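# Move the round-nosed sand core onto the plywood board

## Task

Lift the long, round-nosed sand core out of its seat in the mould and set it on the empty plywood board next to the mould so that its flat block is underneath. When you finish, every core and filter still standing in the mould must remain seated where it was.

## Robot and tools

Robot: two arms, left_arm and right_arm. Each ends in a five-finger hand: right_arm has a right hand and left_arm has its mirror image, a left hand. Base positions in the scene frame: left_arm (+0.029, +0.319, 0) m and right_arm (+0.021, -0.274, -0.001) m. Both are turned only slightly about z. A post stands on the floor behind the arms.

Scene frame: the origin is at table-top height, halfway between the two nominal bases. +z is up, +x runs out over the table, and left_arm sits on the +y side. Image left and right do not follow the arm names. Cameras: cam_high is fixed, 896x504 pinhole, and uses the scene frame. cam_left_wrist and cam_right_wrist are 616x616 fisheye cameras riding on the wrists.

Hand point: a point fixed to the palm, about 0.15 m from the wrist flange along the fingers and 0.05 m in front of the palm. Its +z runs along the straightened fingers, +y points out of the palm, and +x runs across the palm away from the thumb on the right hand (toward the thumb on the left hand). Straight fingertips reach about 0.06 to 0.07 m past the point. A bracket on the little-finger side of the wrist sticks out and can strike things.

Frames in results: each arm reports its hand pose and Hand target in its own base frame. Motion offsets are taken along the current Hand target's own axes, not along the scene axes.

execute_actions(actions, cameras). actions is a list of actions. Each action is a table of 1 to 15 rows, and each row is one 1/30 s step. If a table has fewer than 15 rows, its last row is repeated until step 15. Every row holds 28 numbers in [-1, 1] covering both arms, even when only one arm moves. The order is:
- left_arm dx, dy, dz, rx, ry, rz;
- left hand little, ring, middle, index, thumb_bend, thumb_turn, force_limit, speed;
- then the same 14 numbers for right_arm and its hand.
The six pose numbers are an offset, not a pose. They are measured from that arm's Hand target as it was when the action began. Every row in the action counts from that same starting point, and the next action starts again from the new Hand target. Scale: 1.0 equals 0.6 m, or 180 degrees for rx, ry, rz, which together form one rotation vector. Sending six zeros asks the arm for nothing new.

Hand numbers: for the four fingers and thumb_bend, +1 is straight (open) and -1 is curled (closed). thumb_turn is +1 when the thumb lies beside the palm and -1 when it swings in front of the palm, facing the fingers. force_limit runs linearly from about 0 N at -1 to 10 N at +1 (15 N for the two thumb motors); a closing motor stops when it reaches that force. speed rises from near zero at -1 to full speed at +0.48 and stays full up to +1. For a gentle grip, close with speed at -0.94 or lower. With the thumb in front of the palm, the hand can wrap things about 0.035 to 0.065 m thick. To keep a hand as it is, send the same eight numbers as the last row actually carried out for it, not its readings.

move(target, speed, blend, blocking, cameras). target is either one 28-number row in the same layout or a list of up to 15 such rows. Every row is an offset from the Hand targets held when the move begins, not from the row before it. The hand point follows a straight path to each row; all the moves together are capped at 10 s. speed is the top path speed in m/s, from 0.002 to 4.3 (default 0.25), and turning is capped at twice that in rad/s. You can give one value or one per row. blend, in metres, rounds off the corners between rows; 0, the default, stops at each row. With blocking=false the call returns after about 0.5 s while the arm keeps moving. The path does not avoid obstacles or the other arm.

The move result ends with a move: line giving the outcome, such as done, off_target, moving, held or fault, and any limits that acted: limits=paced means the sent pose was clipped, and limits=held means a check held steps back. done means the arm is at rest within 10 mm and 2 degrees of the target. Neither outcome tells you whether the hand is touching anything.

wait(seconds): lets the scene run for 0 to 3600 s without sending new commands; it returns early if a running move ends. stop(): brakes a running move. zoom_image(camera, region): gives a closer view of the latest image from cam_high, cam_left_wrist or cam_right_wrist. region is [x0, y0, x1, y1] in pixels, with each side at most 504. show_instructions(): shows the reference pages. finished_scene(scene=1): ends the scene for good.

Reading results: end_effector_position is in metres and end_effector_quat_wxyz is the orientation, both in the arm's base frame. Hand target is the last commanded pose after clipping. hand_measured, hand_stopped_by and hand_load_n each list six values in motor order. hand_stopped_by reports moving, target, force, stalled or fault. hand_load_n is in newtons and is positive when something pushes a finger open; if it drops to about 0, the grip is lost. The results also carry joint velocities, torques, motor temperatures, and MOTOR HOT or FAULT lines.

Cautions:
- The arm follows commands loosely. It often comes to rest 1 to 3 cm (sometimes 5 cm) short, usually low. Send the shortfall as a further offset.
- Each step turns the hand at most 40 degrees toward the commanded orientation.
- An arm blocked by something keeps pressing until you command it back.
- Move slowly near contact. Do not strike the mould, the table or the other arm, and do not press the hands together.
- Never drop the core, even from a few millimetres, and never release it while it is still moving.
- Do not knock over the other cores or filters, and keep everything on the table.
- Holding loads or working at full stretch heats the motors. At 100 °C the arm goes limp for 30 to 60 s.
- A loose object may now and then be nudged by the scene itself.

Each tool is called after "Request:" as a command line: name --argument value for each argument, lists and objects as JSON in quotes; but a table of rows of numbers goes row by row, as --pt "numbers of a row", without its own name.

Reference images:

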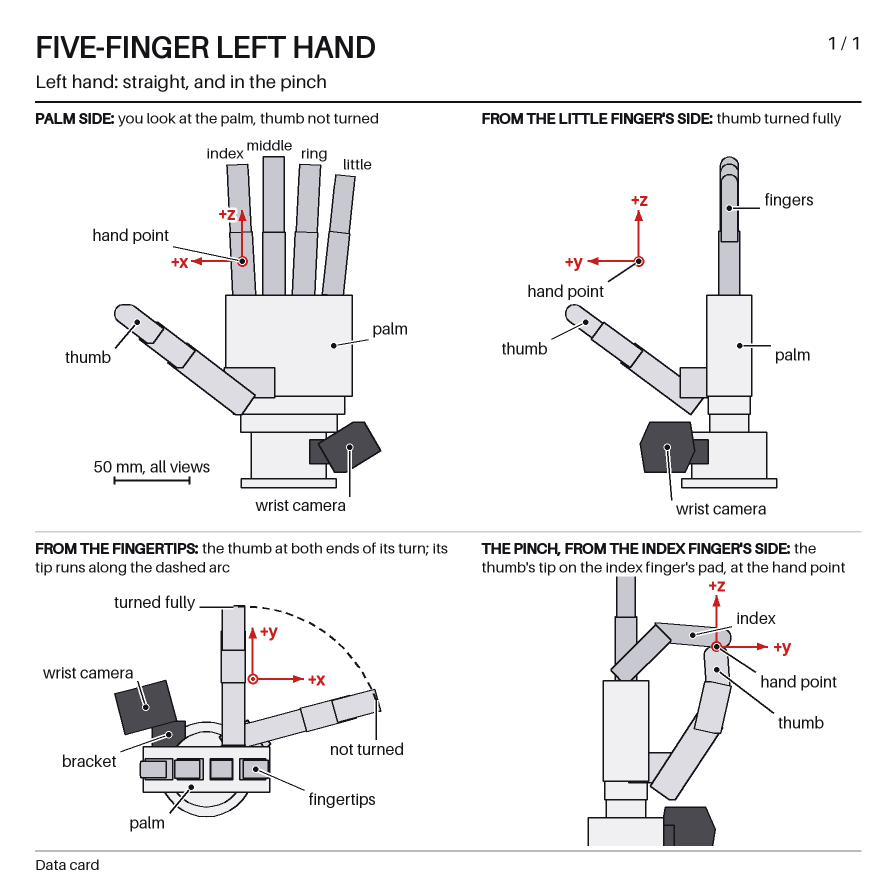

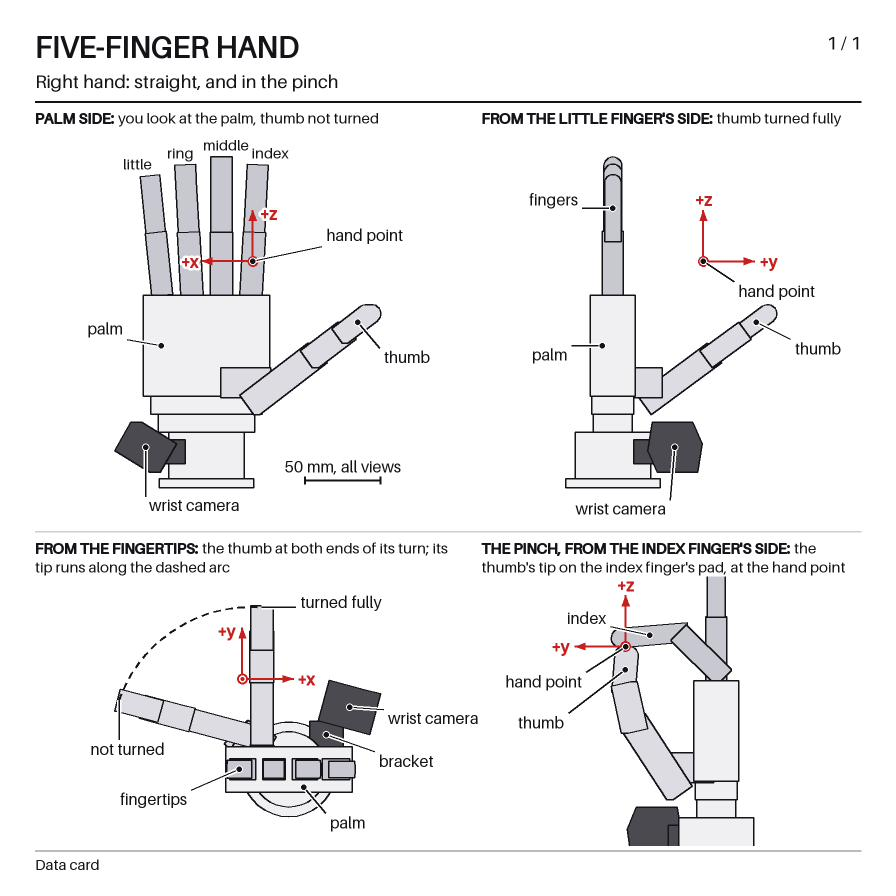

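## Session

Request:
execute_actions --actions '[]'

Scene clock: 0.00 s.
left_arm: end_effector_position=(+0.0367, -0.3865, +0.1035) hand_measured=(+1.000, +1.000, +1.000, +1.000, +1.000, +1.000) hand_load_n=(+0.0, +0.0, +0.0, +0.0, +0.0, +0.0) hand_stopped_by=(target, target, target, target, target, target) hand_force_limit=0.00 hand_speed=-0.80 end_effector_quat_wxyz=(+0.204, -0.001, +0.884, -0.421) | right_arm: end_effector_position=(+0.3937, +0.2062, +0.3063) hand_measured=(+1.000, +1.000, +1.000, +1.000, +1.000, +1.000) hand_load_n=(+0.0, +0.0, +0.0, +0.0, +0.0, +0.0) hand_stopped_by=(target, target, target, target, target, target) hand_force_limit=0.00 hand_speed=-0.80 end_effector_quat_wxyz=(+0.439, -0.409, +0.787, -0.144)
Joint positions: left_arm=[-1.626 1.007 0.537 -0.191 -0.414 0.148] | right_arm=[0.433 0.911 0.931 -0.648 0.221 0.933]
Joint velocities: within noise
Joint torques (N m): no reading
Motor temperatures (°C): left_arm=[29 25 25 31 30 29] | right_arm=[27 24 25 22 22 28]
Heat: left arm: hottest wrist pitch 31 °C; right arm: hottest wrist roll 28 °C.
Hand target: left_arm +0.0360, -0.3937, +0.1121; +0.203, -0.003, +0.880, -0.429 | right_arm +0.3984, +0.2083, +0.3260; +0.455, -0.403, +0.781, -0.145

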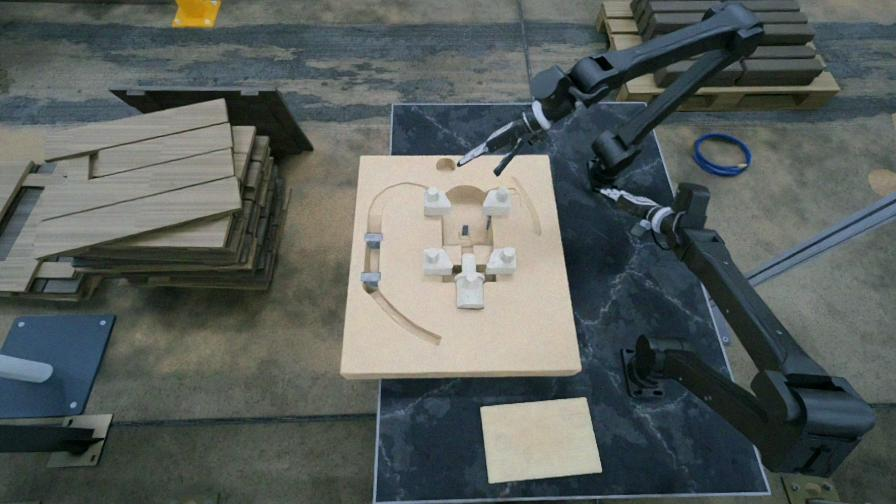

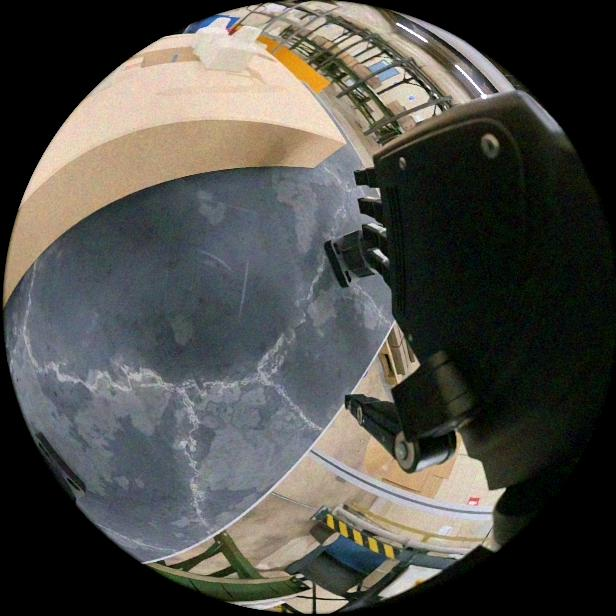

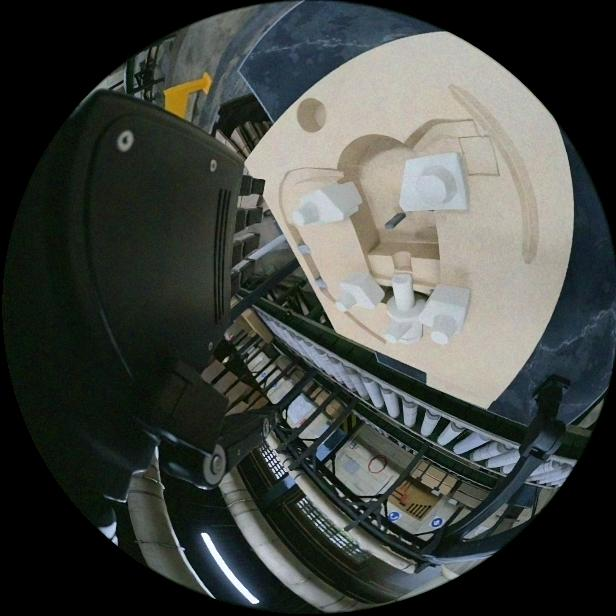

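Request:
zoom_image --camera "cam_high" --region '[380, 160, 580, 330]'

Request:
zoom_image --camera "cam_right_wrist" --region '[260, 100, 520, 360]'

Request:
zoom_image --camera "cam_high" --region '[330, 130, 620, 500]'

Scaled by 2.520.

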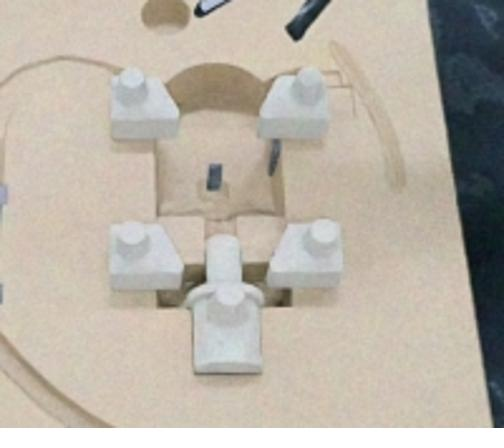

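Scaled by 1.938 from the camera's image (finer frame: 880x880).

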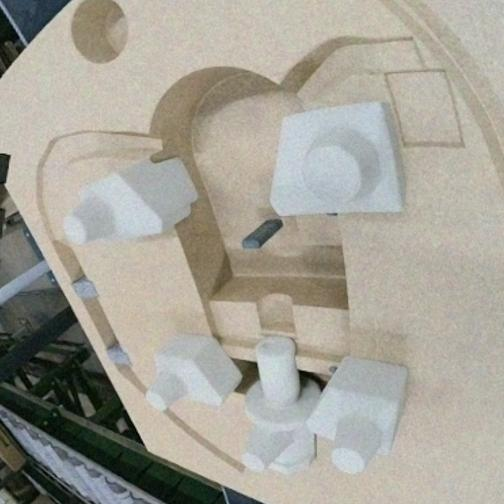

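Scaled by 1.362.

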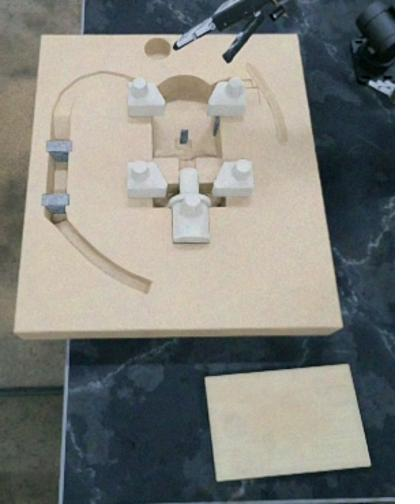

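Request:
zoom_image --camera "cam_right_wrist" --region '[330, 240, 480, 370]'

Request:
zoom_image --camera "cam_high" --region '[410, 230, 530, 320]'

Scaled by 3.360 from the camera's image (finer frame: 880x880).

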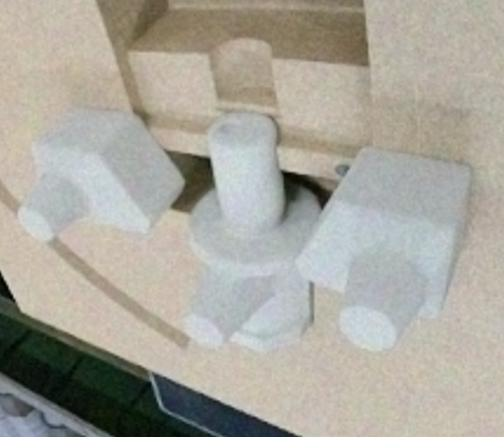

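Scaled by 4.200.

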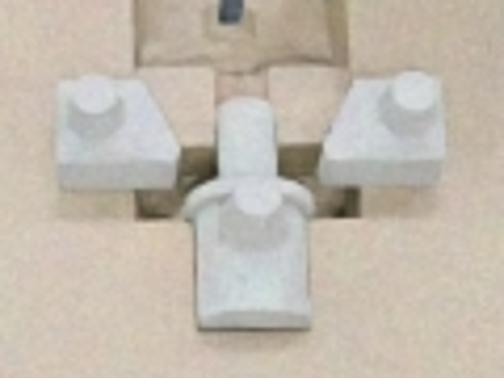

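Request:
move --target '[-0.12, -0.248, -0.188, 0,0,0, 1,1,1,1,1,1, 0,-0.8, 0.1635,-0.138,-0.273,0,0,0, 1,1,1,1,1,1,0,-0.8]' --cameras '["all"]'

Scene clock: 76.93 s.
left_arm: end_effector_position=(+0.0370, -0.3816, +0.2894) hand_measured=(+1.000, +1.000, +1.000, +1.000, +1.000, +1.000) hand_load_n=(+0.0, +0.0, +0.0, +0.0, +0.0, -0.5) hand_stopped_by=(target, target, target, target, target, target) hand_force_limit=0.00 hand_speed=-0.80 end_effector_quat_wxyz=(+0.205, +0.000, +0.885, -0.418) | right_arm: end_effector_position=(+0.2761, +0.0633, +0.3836) hand_measured=(+1.000, +1.000, +1.000, +1.000, +1.000, +1.000) hand_load_n=(+0.0, -0.5, +0.0, -0.5, +0.0, -0.5) hand_stopped_by=(target, target, target, target, target, target) hand_force_limit=0.00 hand_speed=-0.80 end_effector_quat_wxyz=(+0.445, -0.404, +0.789, -0.130)
Joint positions: left_arm=[-1.626 0.882 0.974 -0.758 -0.414 0.148] | right_arm=[-0.193 0.571 1.009 -1.081 -0.311 0.588]
Joint torques (N m): left_arm=[-0.21 -3.08 14.35 1.55 -0.17 0.04] | right_arm=[-1.9 1.2 15.08 1.14 -0.11 -0.21]
Motor temperatures (°C): left_arm=[28 25 30 31 30 28] | right_arm=[27 24 35 22 22 28]
Heat: left arm: hottest wrist pitch 31 °C; right arm: hottest elbow 35 °C.
Hand target: left_arm +0.0362, -0.3896, +0.3121; +0.203, -0.003, +0.880, -0.430 | right_arm +0.2785, +0.0582, +0.4059; +0.455, -0.403, +0.781, -0.145
Off the commanded pose: left_arm 0.024 m, 1 deg | right_arm 0.023 m, 2 deg.
move: off_target (left_arm, right_arm)
cam_left_wrist: T_world_to_cam=[[-0.40912, -0.67359, 0.61554, -0.42172], [-0.90012, 0.40859, -0.15114, 0.23022], [-0.1497, -0.61589, -0.77348, 0.10513]] pos_world=[0.05043, -0.31338, 0.3757]
cam_right_wrist: T_world_to_cam=[[-0.58625, 0.43658, -0.68243, 0.39834], [-0.26551, 0.6923, 0.67099, -0.22793], [0.76539, 0.57456, -0.28994, -0.02523]] pos_world=[0.19232, -0.00161, 0.41746]

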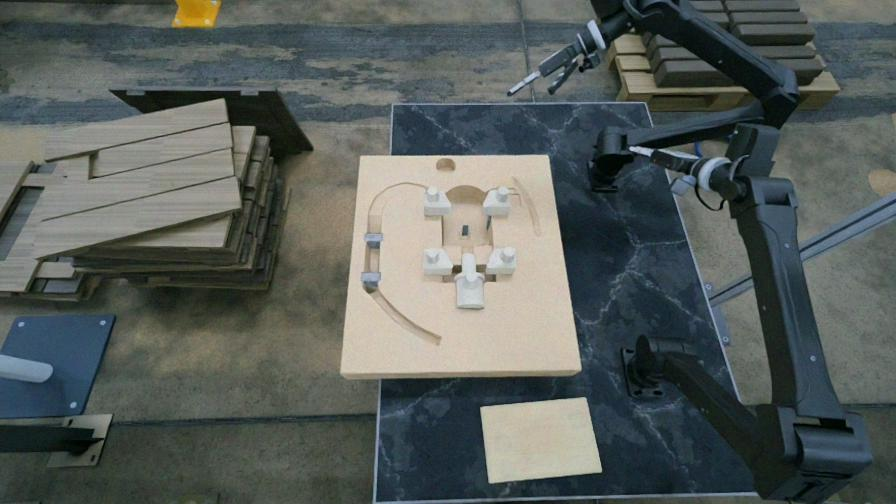

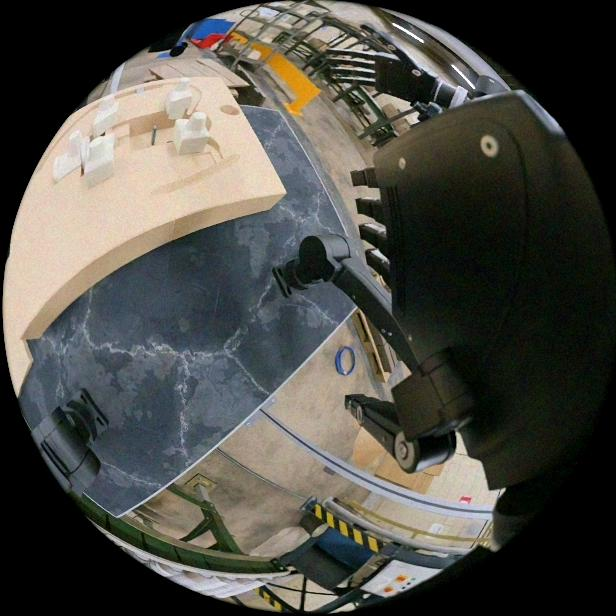

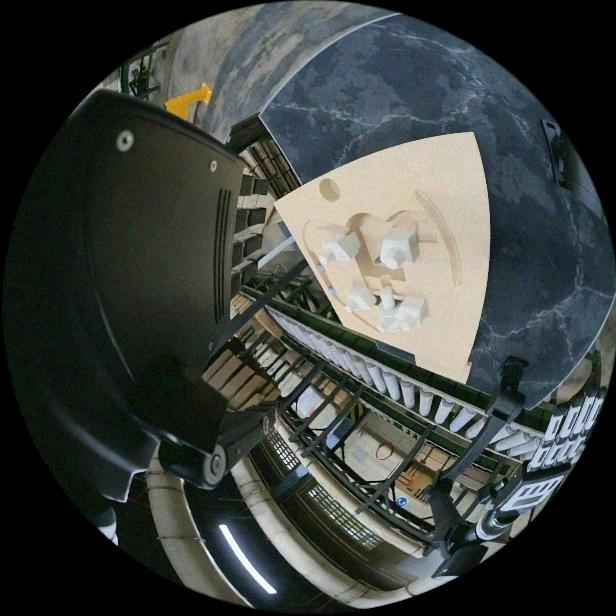

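Request:
move --target '[-0.5623,0.3108,-0.0968,-0.1216,-0.2685,-0.3560, 1,1,1,1,1,1, 0,-0.8, 0,0,0,0,0,0, 1,1,1,1,1,1,0,-0.8]' --cameras '["all"]'

Scene clock: 125.33 s.
left_arm: end_effector_position=(+0.3477, -0.1645, +0.2999) hand_measured=(+1.000, +1.000, +1.000, +1.000, +1.000, +1.000) hand_load_n=(+0.0, +0.0, +0.0, +0.0, +0.0, -0.5) hand_stopped_by=(target, target, target, target, target, target) hand_force_limit=0.00 hand_speed=-0.80 end_effector_quat_wxyz=(-0.270, +0.648, -0.664, +0.257) | right_arm: end_effector_position=(+0.2761, +0.0632, +0.3836) hand_measured=(+1.000, +1.000, +1.000, +1.000, +1.000, +1.000) hand_load_n=(+0.0, +0.0, +0.0, +0.0, +0.0, +0.0) hand_stopped_by=(target, target, target, target, target, target) hand_force_limit=0.00 hand_speed=-0.80 end_effector_quat_wxyz=(+0.445, -0.404, +0.789, -0.130)
Joint positions: left_arm=[-0.488 0.977 1.126 -1.021 -0.338 -0.339] | right_arm=[-0.194 0.571 1.009 -1.081 -0.312 0.587]
Joint torques (N m): left_arm=[0.26 -3.72 14.26 1.09 -0.03 -0.08] | right_arm=[-1.79 1.26 15.08 1.13 -0.11 -0.21]
Motor temperatures (°C): left_arm=[28 25 37 30 29 28] | right_arm=[26 24 38 22 22 27]
Heat: left arm: hottest elbow 37 °C; right arm: hottest elbow 38 °C.
Hand target: left_arm +0.3564, -0.1675, +0.3227; -0.271, +0.653, -0.653, +0.270 | right_arm +0.2785, +0.0582, +0.4059; +0.455, -0.403, +0.781, -0.145
Off the commanded pose: left_arm 0.025 m, 2 deg | right_arm 0.023 m, 2 deg.
move: off_target (left_arm)
cam_left_wrist: T_world_to_cam=[[0.6932, -0.29418, 0.65797, -0.48836], [-0.54855, -0.8075, 0.21688, -0.00988], [0.46751, -0.51127, -0.72113, 0.08042]] pos_world=[0.29552, -0.11052, 0.38146]
cam_right_wrist: T_world_to_cam=[[-0.58628, 0.43602, -0.68276, 0.39857], [-0.26606, 0.69242, 0.67065, -0.22754], [0.76517, 0.57485, -0.28994, -0.02508]] pos_world=[0.19232, -0.00181, 0.41746]

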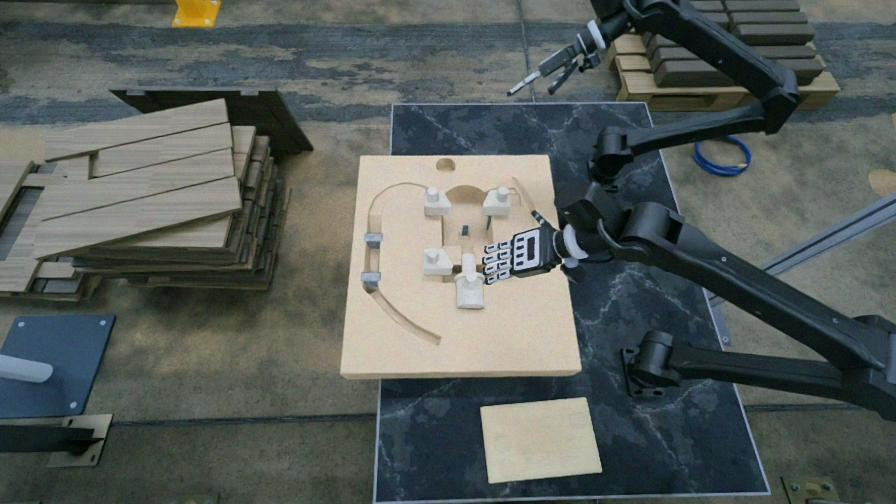

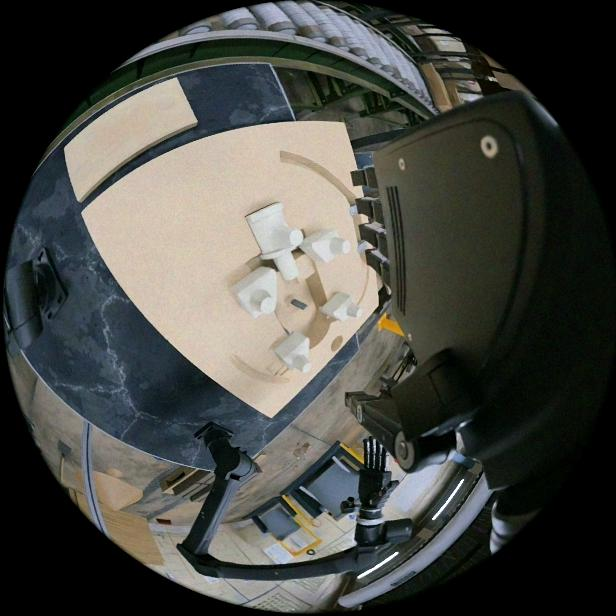

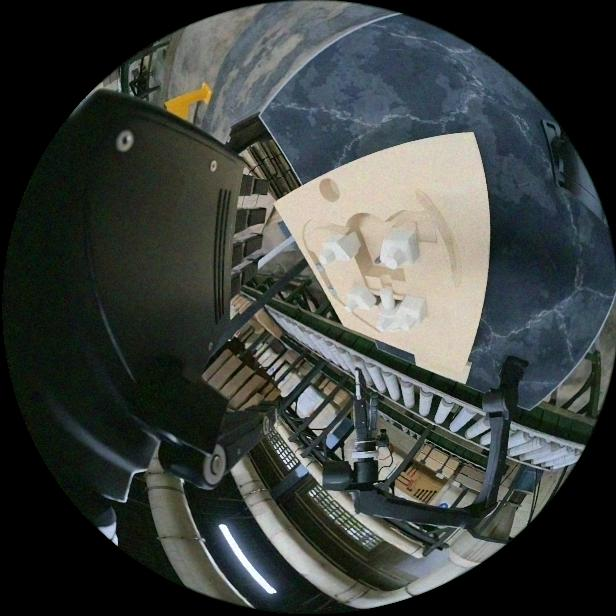

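Request:
zoom_image --camera "cam_left_wrist" --region '[220, 180, 380, 340]'

Request:
zoom_image --camera "cam_high" --region '[410, 230, 570, 320]'

Scaled by 3.150 from the camera's image (finer frame: 880x880).

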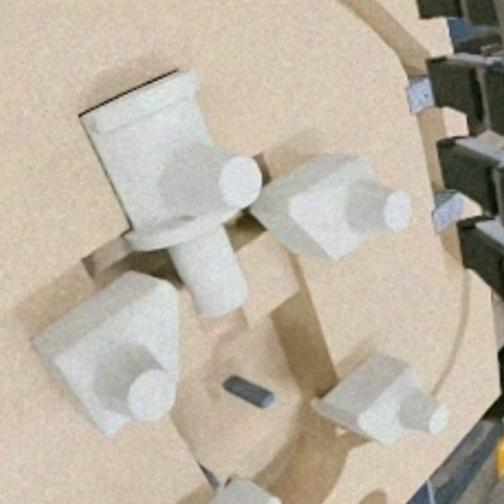

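Scaled by 3.150.

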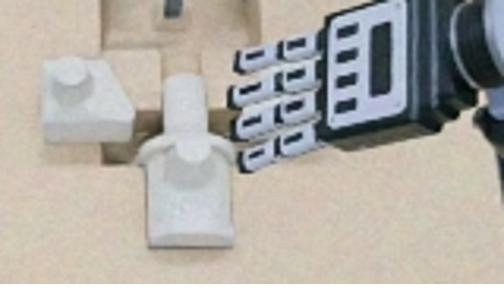

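Request:
zoom_image --camera "cam_left_wrist" --region '[235, 195, 315, 285]'

Request:
zoom_image --camera "cam_right_wrist" --region '[330, 270, 440, 350]'

Request:
zoom_image --camera "cam_high" --region '[440, 245, 500, 315]'

Scaled by 5.600 from the camera's image (finer frame: 880x880).

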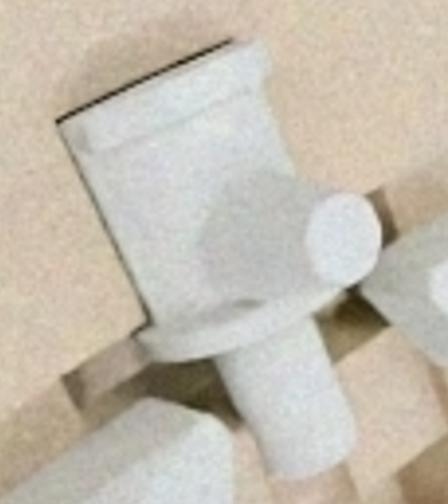

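Scaled by 4.582 from the camera's image (finer frame: 880x880).

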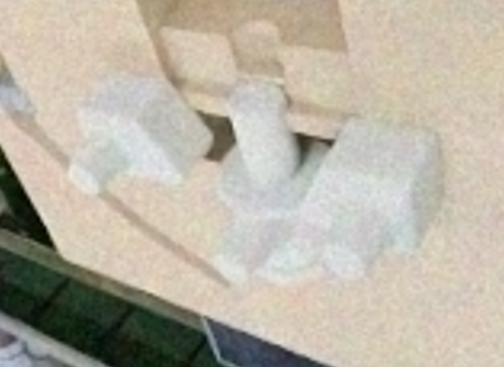

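Scaled by 7.200.

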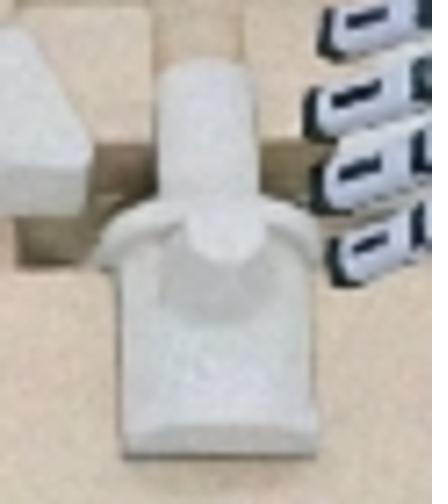

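Request:
move --target '[-0.0125,-0.036,0.102,0.1105,-0.0683,-0.0482, 1,1,1,1,0.3,-1, 0,-0.3, 0,0,0,0,0,0, 1,1,1,1,1,1,0,-0.8]' --cameras '["cam_high","cam_left_wrist"]'

Request:
zoom_image --camera "cam_left_wrist" --region '[180, 180, 340, 340]'

Request:
zoom_image --camera "cam_high" --region '[430, 220, 580, 320]'

Scene clock: 234.43 s.
left_arm: end_effector_position=(+0.4136, -0.1547, +0.3050) hand_measured=(+1.000, +1.000, +1.000, +1.000, +0.300, -1.000) hand_load_n=(+0.0, +0.0, +0.0, -0.5, +0.0, +0.0) hand_stopped_by=(target, target, target, target, target, target) hand_force_limit=0.00 hand_speed=-0.30 end_effector_quat_wxyz=(-0.429, +0.668, -0.513, +0.326) | right_arm: end_effector_position=(+0.2761, +0.0632, +0.3836) hand_measured=(+1.000, +1.000, +1.000, +1.000, +1.000, +1.000) hand_load_n=(+0.0, +0.0, +0.0, +0.0, +0.0, -0.5) hand_stopped_by=(target, target, target, target, target, target) hand_force_limit=0.00 hand_speed=-0.80 end_effector_quat_wxyz=(+0.445, -0.404, +0.789, -0.130)
Joint positions: left_arm=[-0.565 0.973 0.977 -0.604 -0.735 -0.425] | right_arm=[-0.194 0.571 1.009 -1.081 -0.312 0.587]
Joint torques (N m): left_arm=[-0.91 -4.13 8.68 3.32 -0.43 -0.07] | right_arm=[-1.96 1.2 15.08 1.13 -0.11 -0.22]
Heat: left arm: hottest elbow 38 °C; right arm: hottest elbow 42 °C.
Hand target: left_arm +0.4149, -0.1601, +0.2947; -0.427, +0.669, -0.513, +0.327 | right_arm +0.2785, +0.0582, +0.4059; +0.455, -0.403, +0.781, -0.145
Off the commanded pose: left_arm 0.012 m, 0 deg | right_arm 0.023 m, 2 deg.
move: off_target (left_arm)
cam_left_wrist: T_world_to_cam=[[0.46286, -0.15663, 0.87249, -0.4834], [-0.35467, -0.93477, 0.02034, -0.00678], [0.81239, -0.31886, -0.48822, -0.12568]] pos_world=[0.32344, -0.12212, 0.36054]

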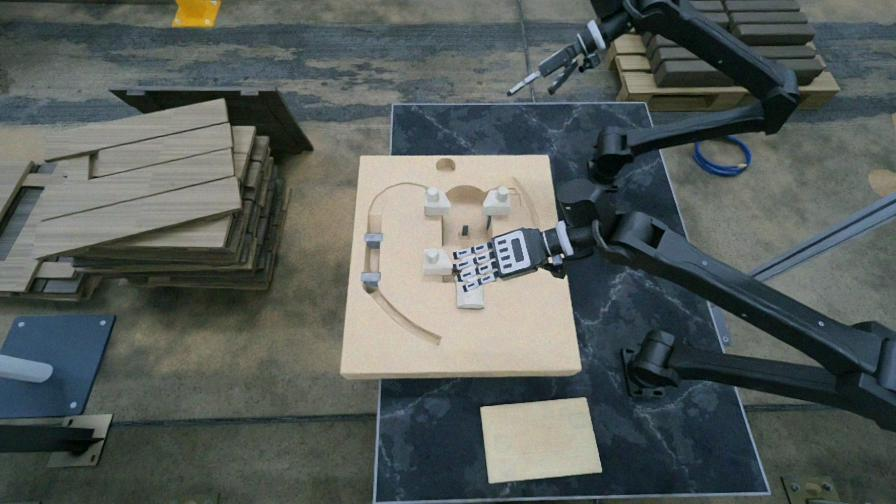

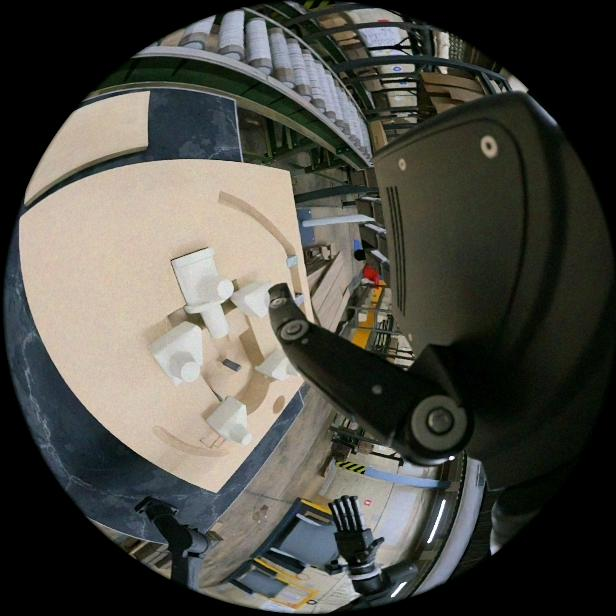

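Scaled by 3.150 from the camera's image (finer frame: 880x880).

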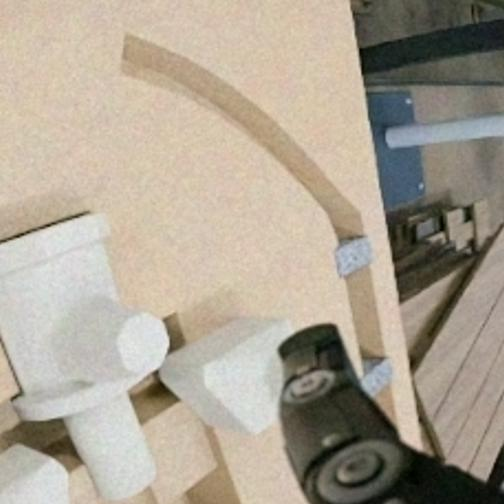

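Scaled by 3.360.

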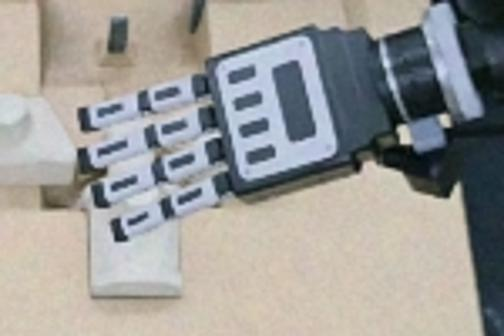

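Request:
move --target '[0.0871,-0.0255,0.1337,0,0,0, 1,1,1,1,0.3,-1, 0,-0.3, 0,0,0,0,0,0, 1,1,1,1,1,1,0,-0.8]' --cameras '["cam_high","cam_left_wrist"]'

Scene clock: 256.50 s.
left_arm: end_effector_position=(+0.4860, -0.1841, +0.2466) hand_measured=(+1.000, +1.000, +1.000, +1.000, +0.300, -1.000) hand_load_n=(+0.0, +0.0, +0.0, +0.0, +0.0, +0.0) hand_stopped_by=(target, target, target, target, target, target) hand_force_limit=0.00 hand_speed=-0.30 end_effector_quat_wxyz=(-0.421, +0.672, -0.528, +0.304) | right_arm: end_effector_position=(+0.2761, +0.0632, +0.3836) hand_measured=(+1.000, +1.000, +1.000, +1.000, +1.000, +1.000) hand_load_n=(+0.0, +0.0, +0.0, +0.0, +0.0, +0.0) hand_stopped_by=(target, target, target, target, target, target) hand_force_limit=0.00 hand_speed=-0.80 end_effector_quat_wxyz=(+0.445, -0.404, +0.789, -0.130)
Joint positions: left_arm=[-0.524 1.229 1.031 -0.445 -0.694 -0.405] | right_arm=[-0.194 0.571 1.009 -1.081 -0.312 0.587]
Joint torques (N m): left_arm=[-0.38 -7.36 14.02 3.06 -0.19 0.2] | right_arm=[-1.96 1.14 15.1 1.11 -0.11 -0.22]
Heat: left arm: hottest elbow 37 °C; right arm: hottest elbow 42 °C.
Hand target: left_arm +0.5049, -0.1900, +0.2749; -0.427, +0.669, -0.513, +0.327 | right_arm +0.2785, +0.0582, +0.4059; +0.455, -0.403, +0.781, -0.145
Off the commanded pose: left_arm 0.034 m, 3 deg | right_arm 0.023 m, 2 deg.
move: off_target (left_arm)
cam_left_wrist: T_world_to_cam=[[0.5082, -0.17311, 0.84366, -0.48849], [-0.35551, -0.9344, 0.02242, -0.00743], [0.78444, -0.31132, -0.53641, -0.19553]] pos_world=[0.39899, -0.15238, 0.3074]

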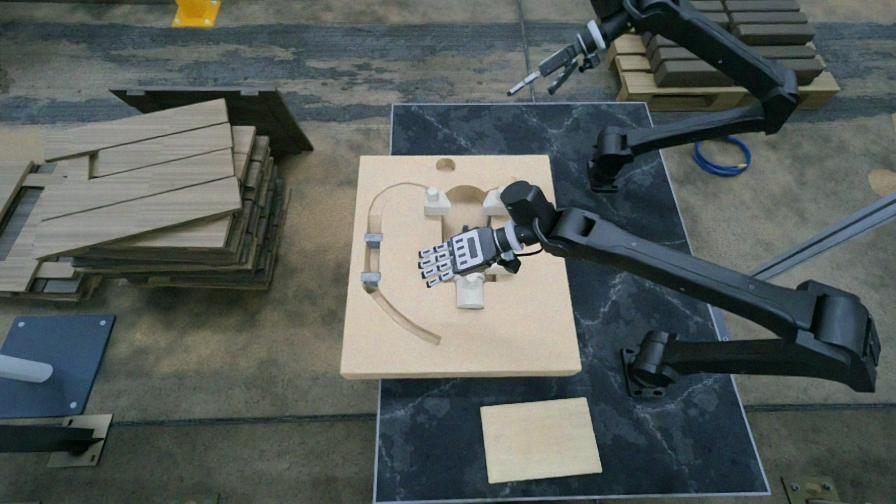

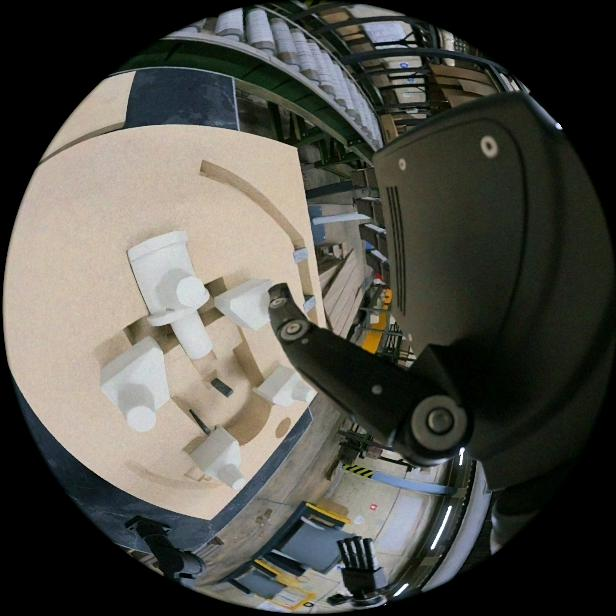

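Request:
zoom_image --camera "cam_left_wrist" --region '[90, 210, 240, 360]'

Request:
zoom_image --camera "cam_left_wrist" --region '[120, 225, 220, 325]'

Scaled by 3.360 from the camera's image (finer frame: 880x880).

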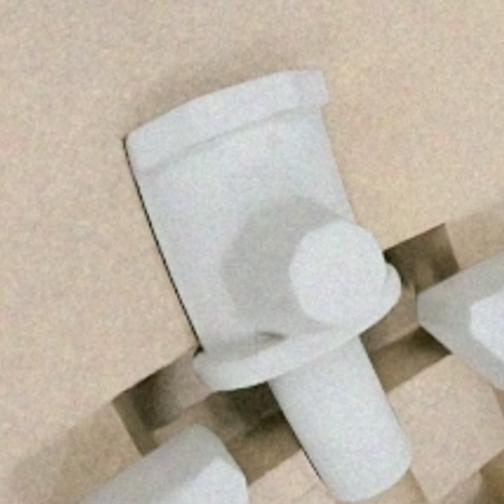

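Scaled by 5.040 from the camera's image (finer frame: 880x880).

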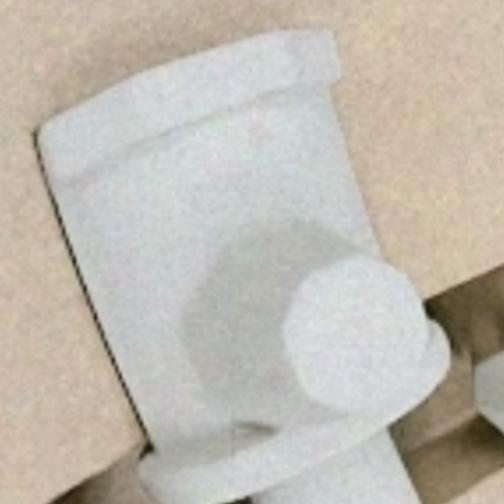

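Request:
wait --seconds 0.1 --cameras '["cam_right_wrist","cam_high","cam_left_wrist"]'

Request:
zoom_image --camera "cam_right_wrist" --region '[310, 190, 470, 350]'

Scene clock: 332.77 s.
left_arm: end_effector_position=(+0.4860, -0.1841, +0.2466) hand_measured=(+1.000, +1.000, +1.000, +1.000, +0.300, -1.000) hand_load_n=(+0.0, +0.0, +0.0, +0.0, +0.0, +0.0) hand_stopped_by=(target, target, target, target, target, target) hand_force_limit=0.00 hand_speed=-0.30 end_effector_quat_wxyz=(-0.421, +0.672, -0.528, +0.303) | right_arm: end_effector_position=(+0.2761, +0.0632, +0.3836) hand_measured=(+1.000, +1.000, +1.000, +1.000, +1.000, +1.000) hand_load_n=(+0.0, +0.0, +0.0, +0.0, +0.0, +0.0) hand_stopped_by=(target, target, target, target, target, target) hand_force_limit=0.00 hand_speed=-0.80 end_effector_quat_wxyz=(+0.445, -0.404, +0.789, -0.130)
Joint positions: left_arm=[-0.524 1.229 1.031 -0.445 -0.694 -0.405] | right_arm=[-0.194 0.571 1.009 -1.081 -0.312 0.587]
Joint torques (N m): left_arm=[0.15 -7.24 14.19 3.17 -0.21 0.19] | right_arm=[-1.79 1.32 15.06 1.14 -0.12 -0.22]
Motor temperatures (°C): left_arm=[27 25 38 29 27 26] | right_arm=[26 24 43 21 21 27]
Heat: left arm: hottest elbow 38 °C; right arm: hottest elbow 43 °C.
Hand target: left_arm +0.5049, -0.1900, +0.2749; -0.427, +0.669, -0.513, +0.327 | right_arm +0.2785, +0.0582, +0.4059; +0.455, -0.403, +0.781, -0.145
Off the commanded pose: left_arm 0.034 m, 3 deg | right_arm 0.023 m, 2 deg.
wait: 0.10 s; at rest from the start
cam_left_wrist: T_world_to_cam=[[0.5083, -0.17341, 0.84354, -0.48854], [-0.35558, -0.93438, 0.02218, -0.00733], [0.78434, -0.31122, -0.53661, -0.19541]] pos_world=[0.39899, -0.15238, 0.3074]
cam_right_wrist: T_world_to_cam=[[-0.58628, 0.43602, -0.68276, 0.39857], [-0.26606, 0.69242, 0.67065, -0.22754], [0.76517, 0.57485, -0.28994, -0.02508]] pos_world=[0.19232, -0.00181, 0.41746]

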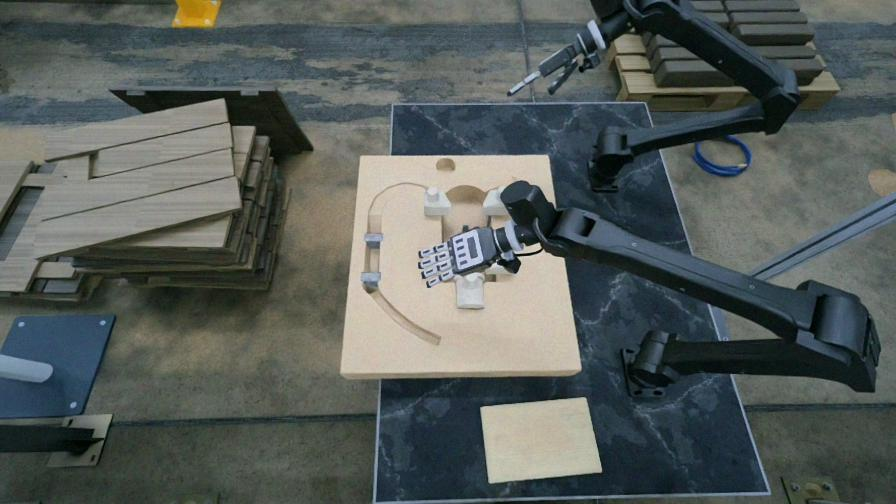

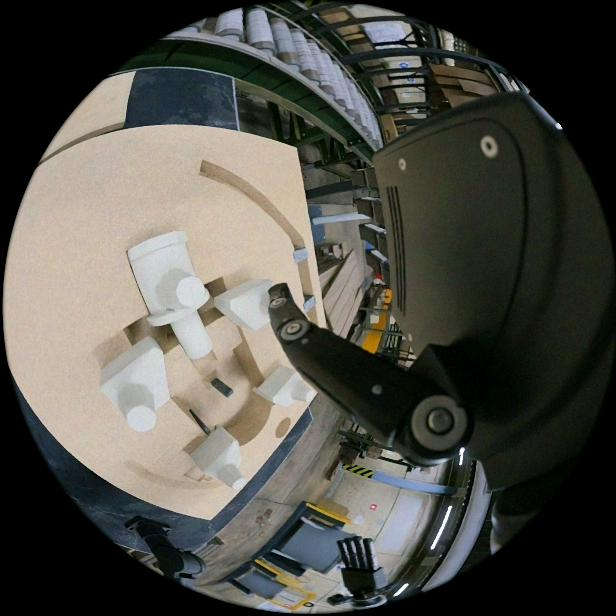

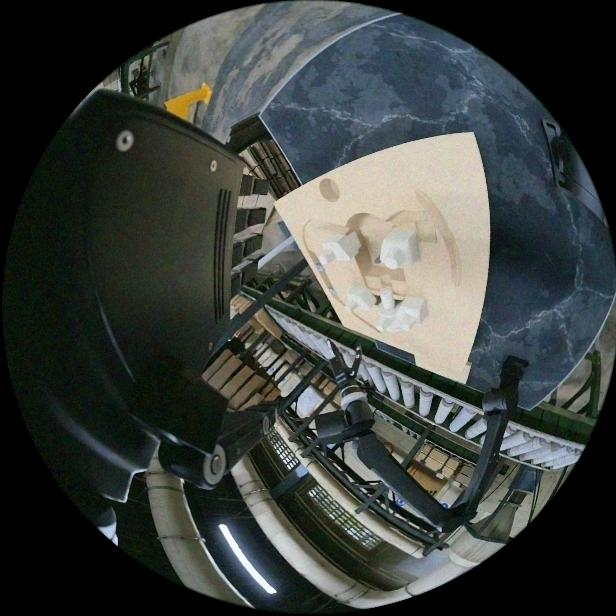

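Scaled by 3.150 from the camera's image (finer frame: 880x880).

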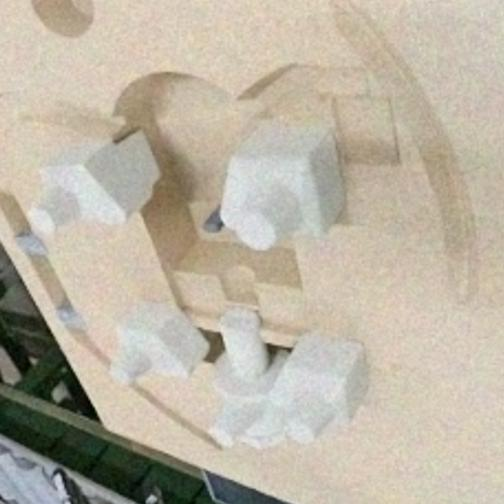

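Request:
move --target '[-0.0535,0.1333,-0.0303,0,0.0403,0.0188, 1,1,1,1,0.3,-1, 0,-0.3, 0,0,0,0,0,0, 1,1,1,1,1,1,0,-0.8]' --speed 0.12 --cameras '["cam_high","cam_left_wrist","cam_right_wrist"]'

Request:
zoom_image --camera "cam_left_wrist" --region '[120, 200, 320, 400]'

Request:
zoom_image --camera "cam_right_wrist" --region '[310, 240, 430, 360]'

Request:
zoom_image --camera "cam_high" --region '[430, 220, 550, 320]'

Scene clock: 353.90 s.
left_arm: end_effector_position=(+0.4488, -0.1770, +0.2132) hand_measured=(+1.000, +1.000, +1.000, +1.000, +0.300, -1.000) hand_load_n=(+0.0, -0.5, +0.0, +0.0, +0.0, +0.0) hand_stopped_by=(target, target, target, target, target, target) hand_force_limit=0.00 hand_speed=-0.30 end_effector_quat_wxyz=(-0.399, +0.634, -0.560, +0.355) | right_arm: end_effector_position=(+0.2761, +0.0632, +0.3836) hand_measured=(+1.000, +1.000, +1.000, +1.000, +1.000, +1.000) hand_load_n=(+0.0, +0.0, +0.0, +0.0, +0.0, +0.0) hand_stopped_by=(target, target, target, target, target, target) hand_force_limit=0.00 hand_speed=-0.80 end_effector_quat_wxyz=(+0.445, -0.404, +0.789, -0.130)
Joint positions: left_arm=[-0.504 1.097 0.805 -0.239 -0.557 -0.304] | right_arm=[-0.194 0.571 1.009 -1.081 -0.312 0.587]
Joint torques (N m): left_arm=[0.03 -6.48 8.39 3.44 -0.1 0.14] | right_arm=[-2.02 1.2 15.08 1.14 -0.11 -0.21]
Heat: left arm: hottest elbow 38 °C; right arm: hottest elbow 43 °C.
Hand target: left_arm +0.4482, -0.1721, +0.2100; -0.403, +0.631, -0.559, +0.356 | right_arm +0.2785, +0.0582, +0.4059; +0.455, -0.403, +0.781, -0.145
Off the commanded pose: left_arm 0.006 m, 1 deg | right_arm 0.023 m, 2 deg.
move: done
cam_left_wrist: T_world_to_cam=[[0.44523, -0.21263, 0.8698, -0.4245], [-0.48363, -0.87462, 0.03375, 0.05231], [0.75357, -0.43569, -0.49225, -0.19961]] pos_world=[0.36472, -0.13148, 0.26921]
cam_right_wrist: T_world_to_cam=[[-0.58628, 0.43602, -0.68276, 0.39857], [-0.26606, 0.69242, 0.67065, -0.22754], [0.76517, 0.57485, -0.28994, -0.02508]] pos_world=[0.19232, -0.00181, 0.41746]

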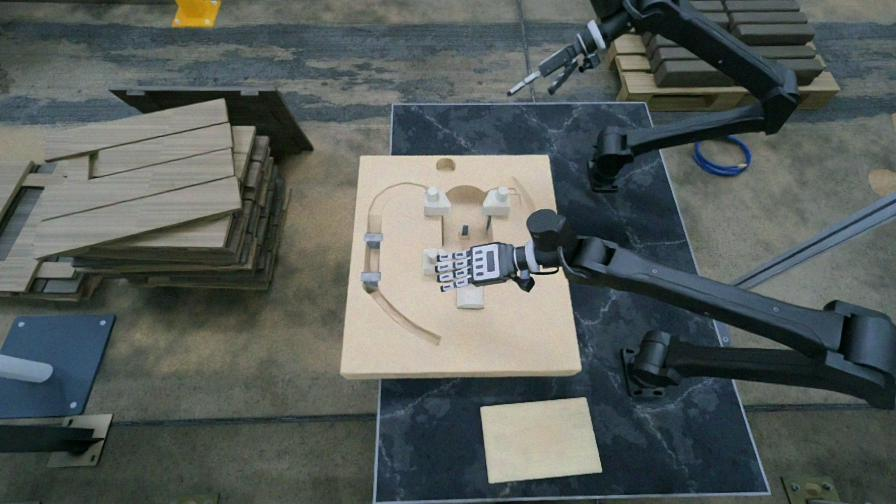

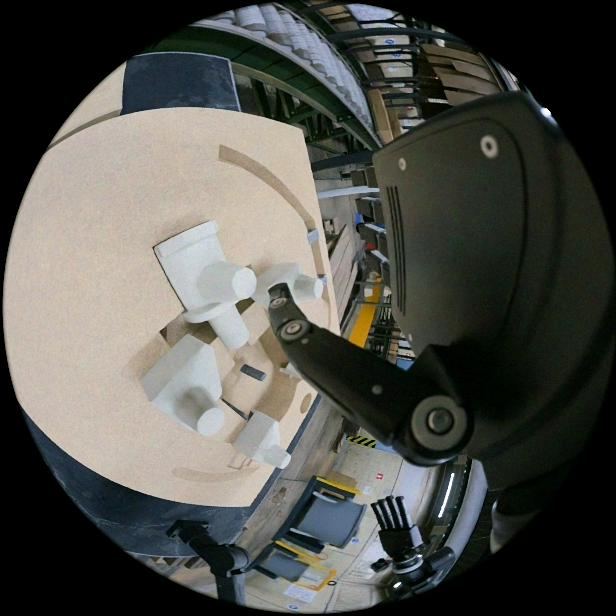

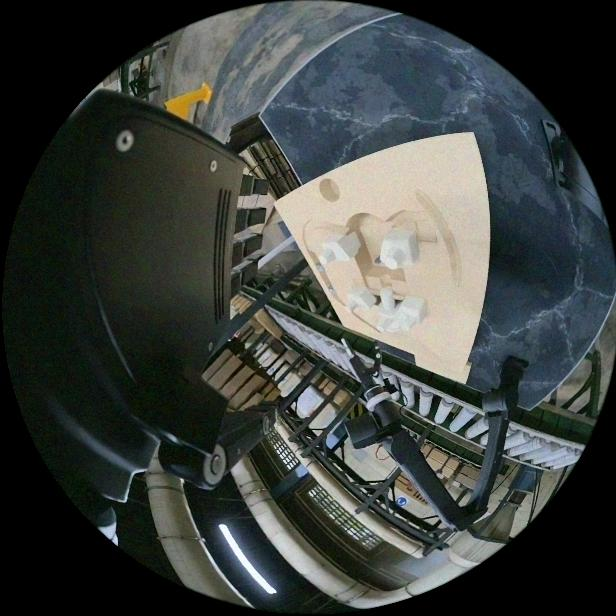

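Scaled by 2.520 from the camera's image (finer frame: 880x880).

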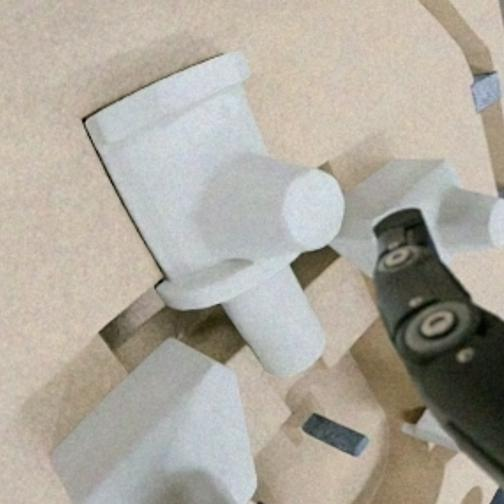

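Scaled by 4.200 from the camera's image (finer frame: 880x880).

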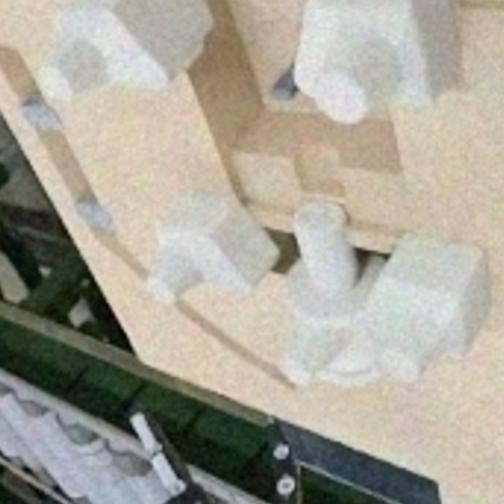

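Scaled by 4.200.

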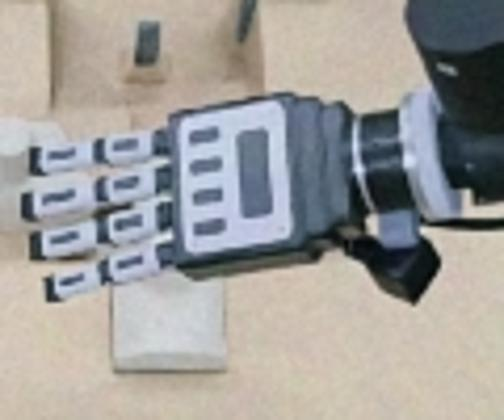

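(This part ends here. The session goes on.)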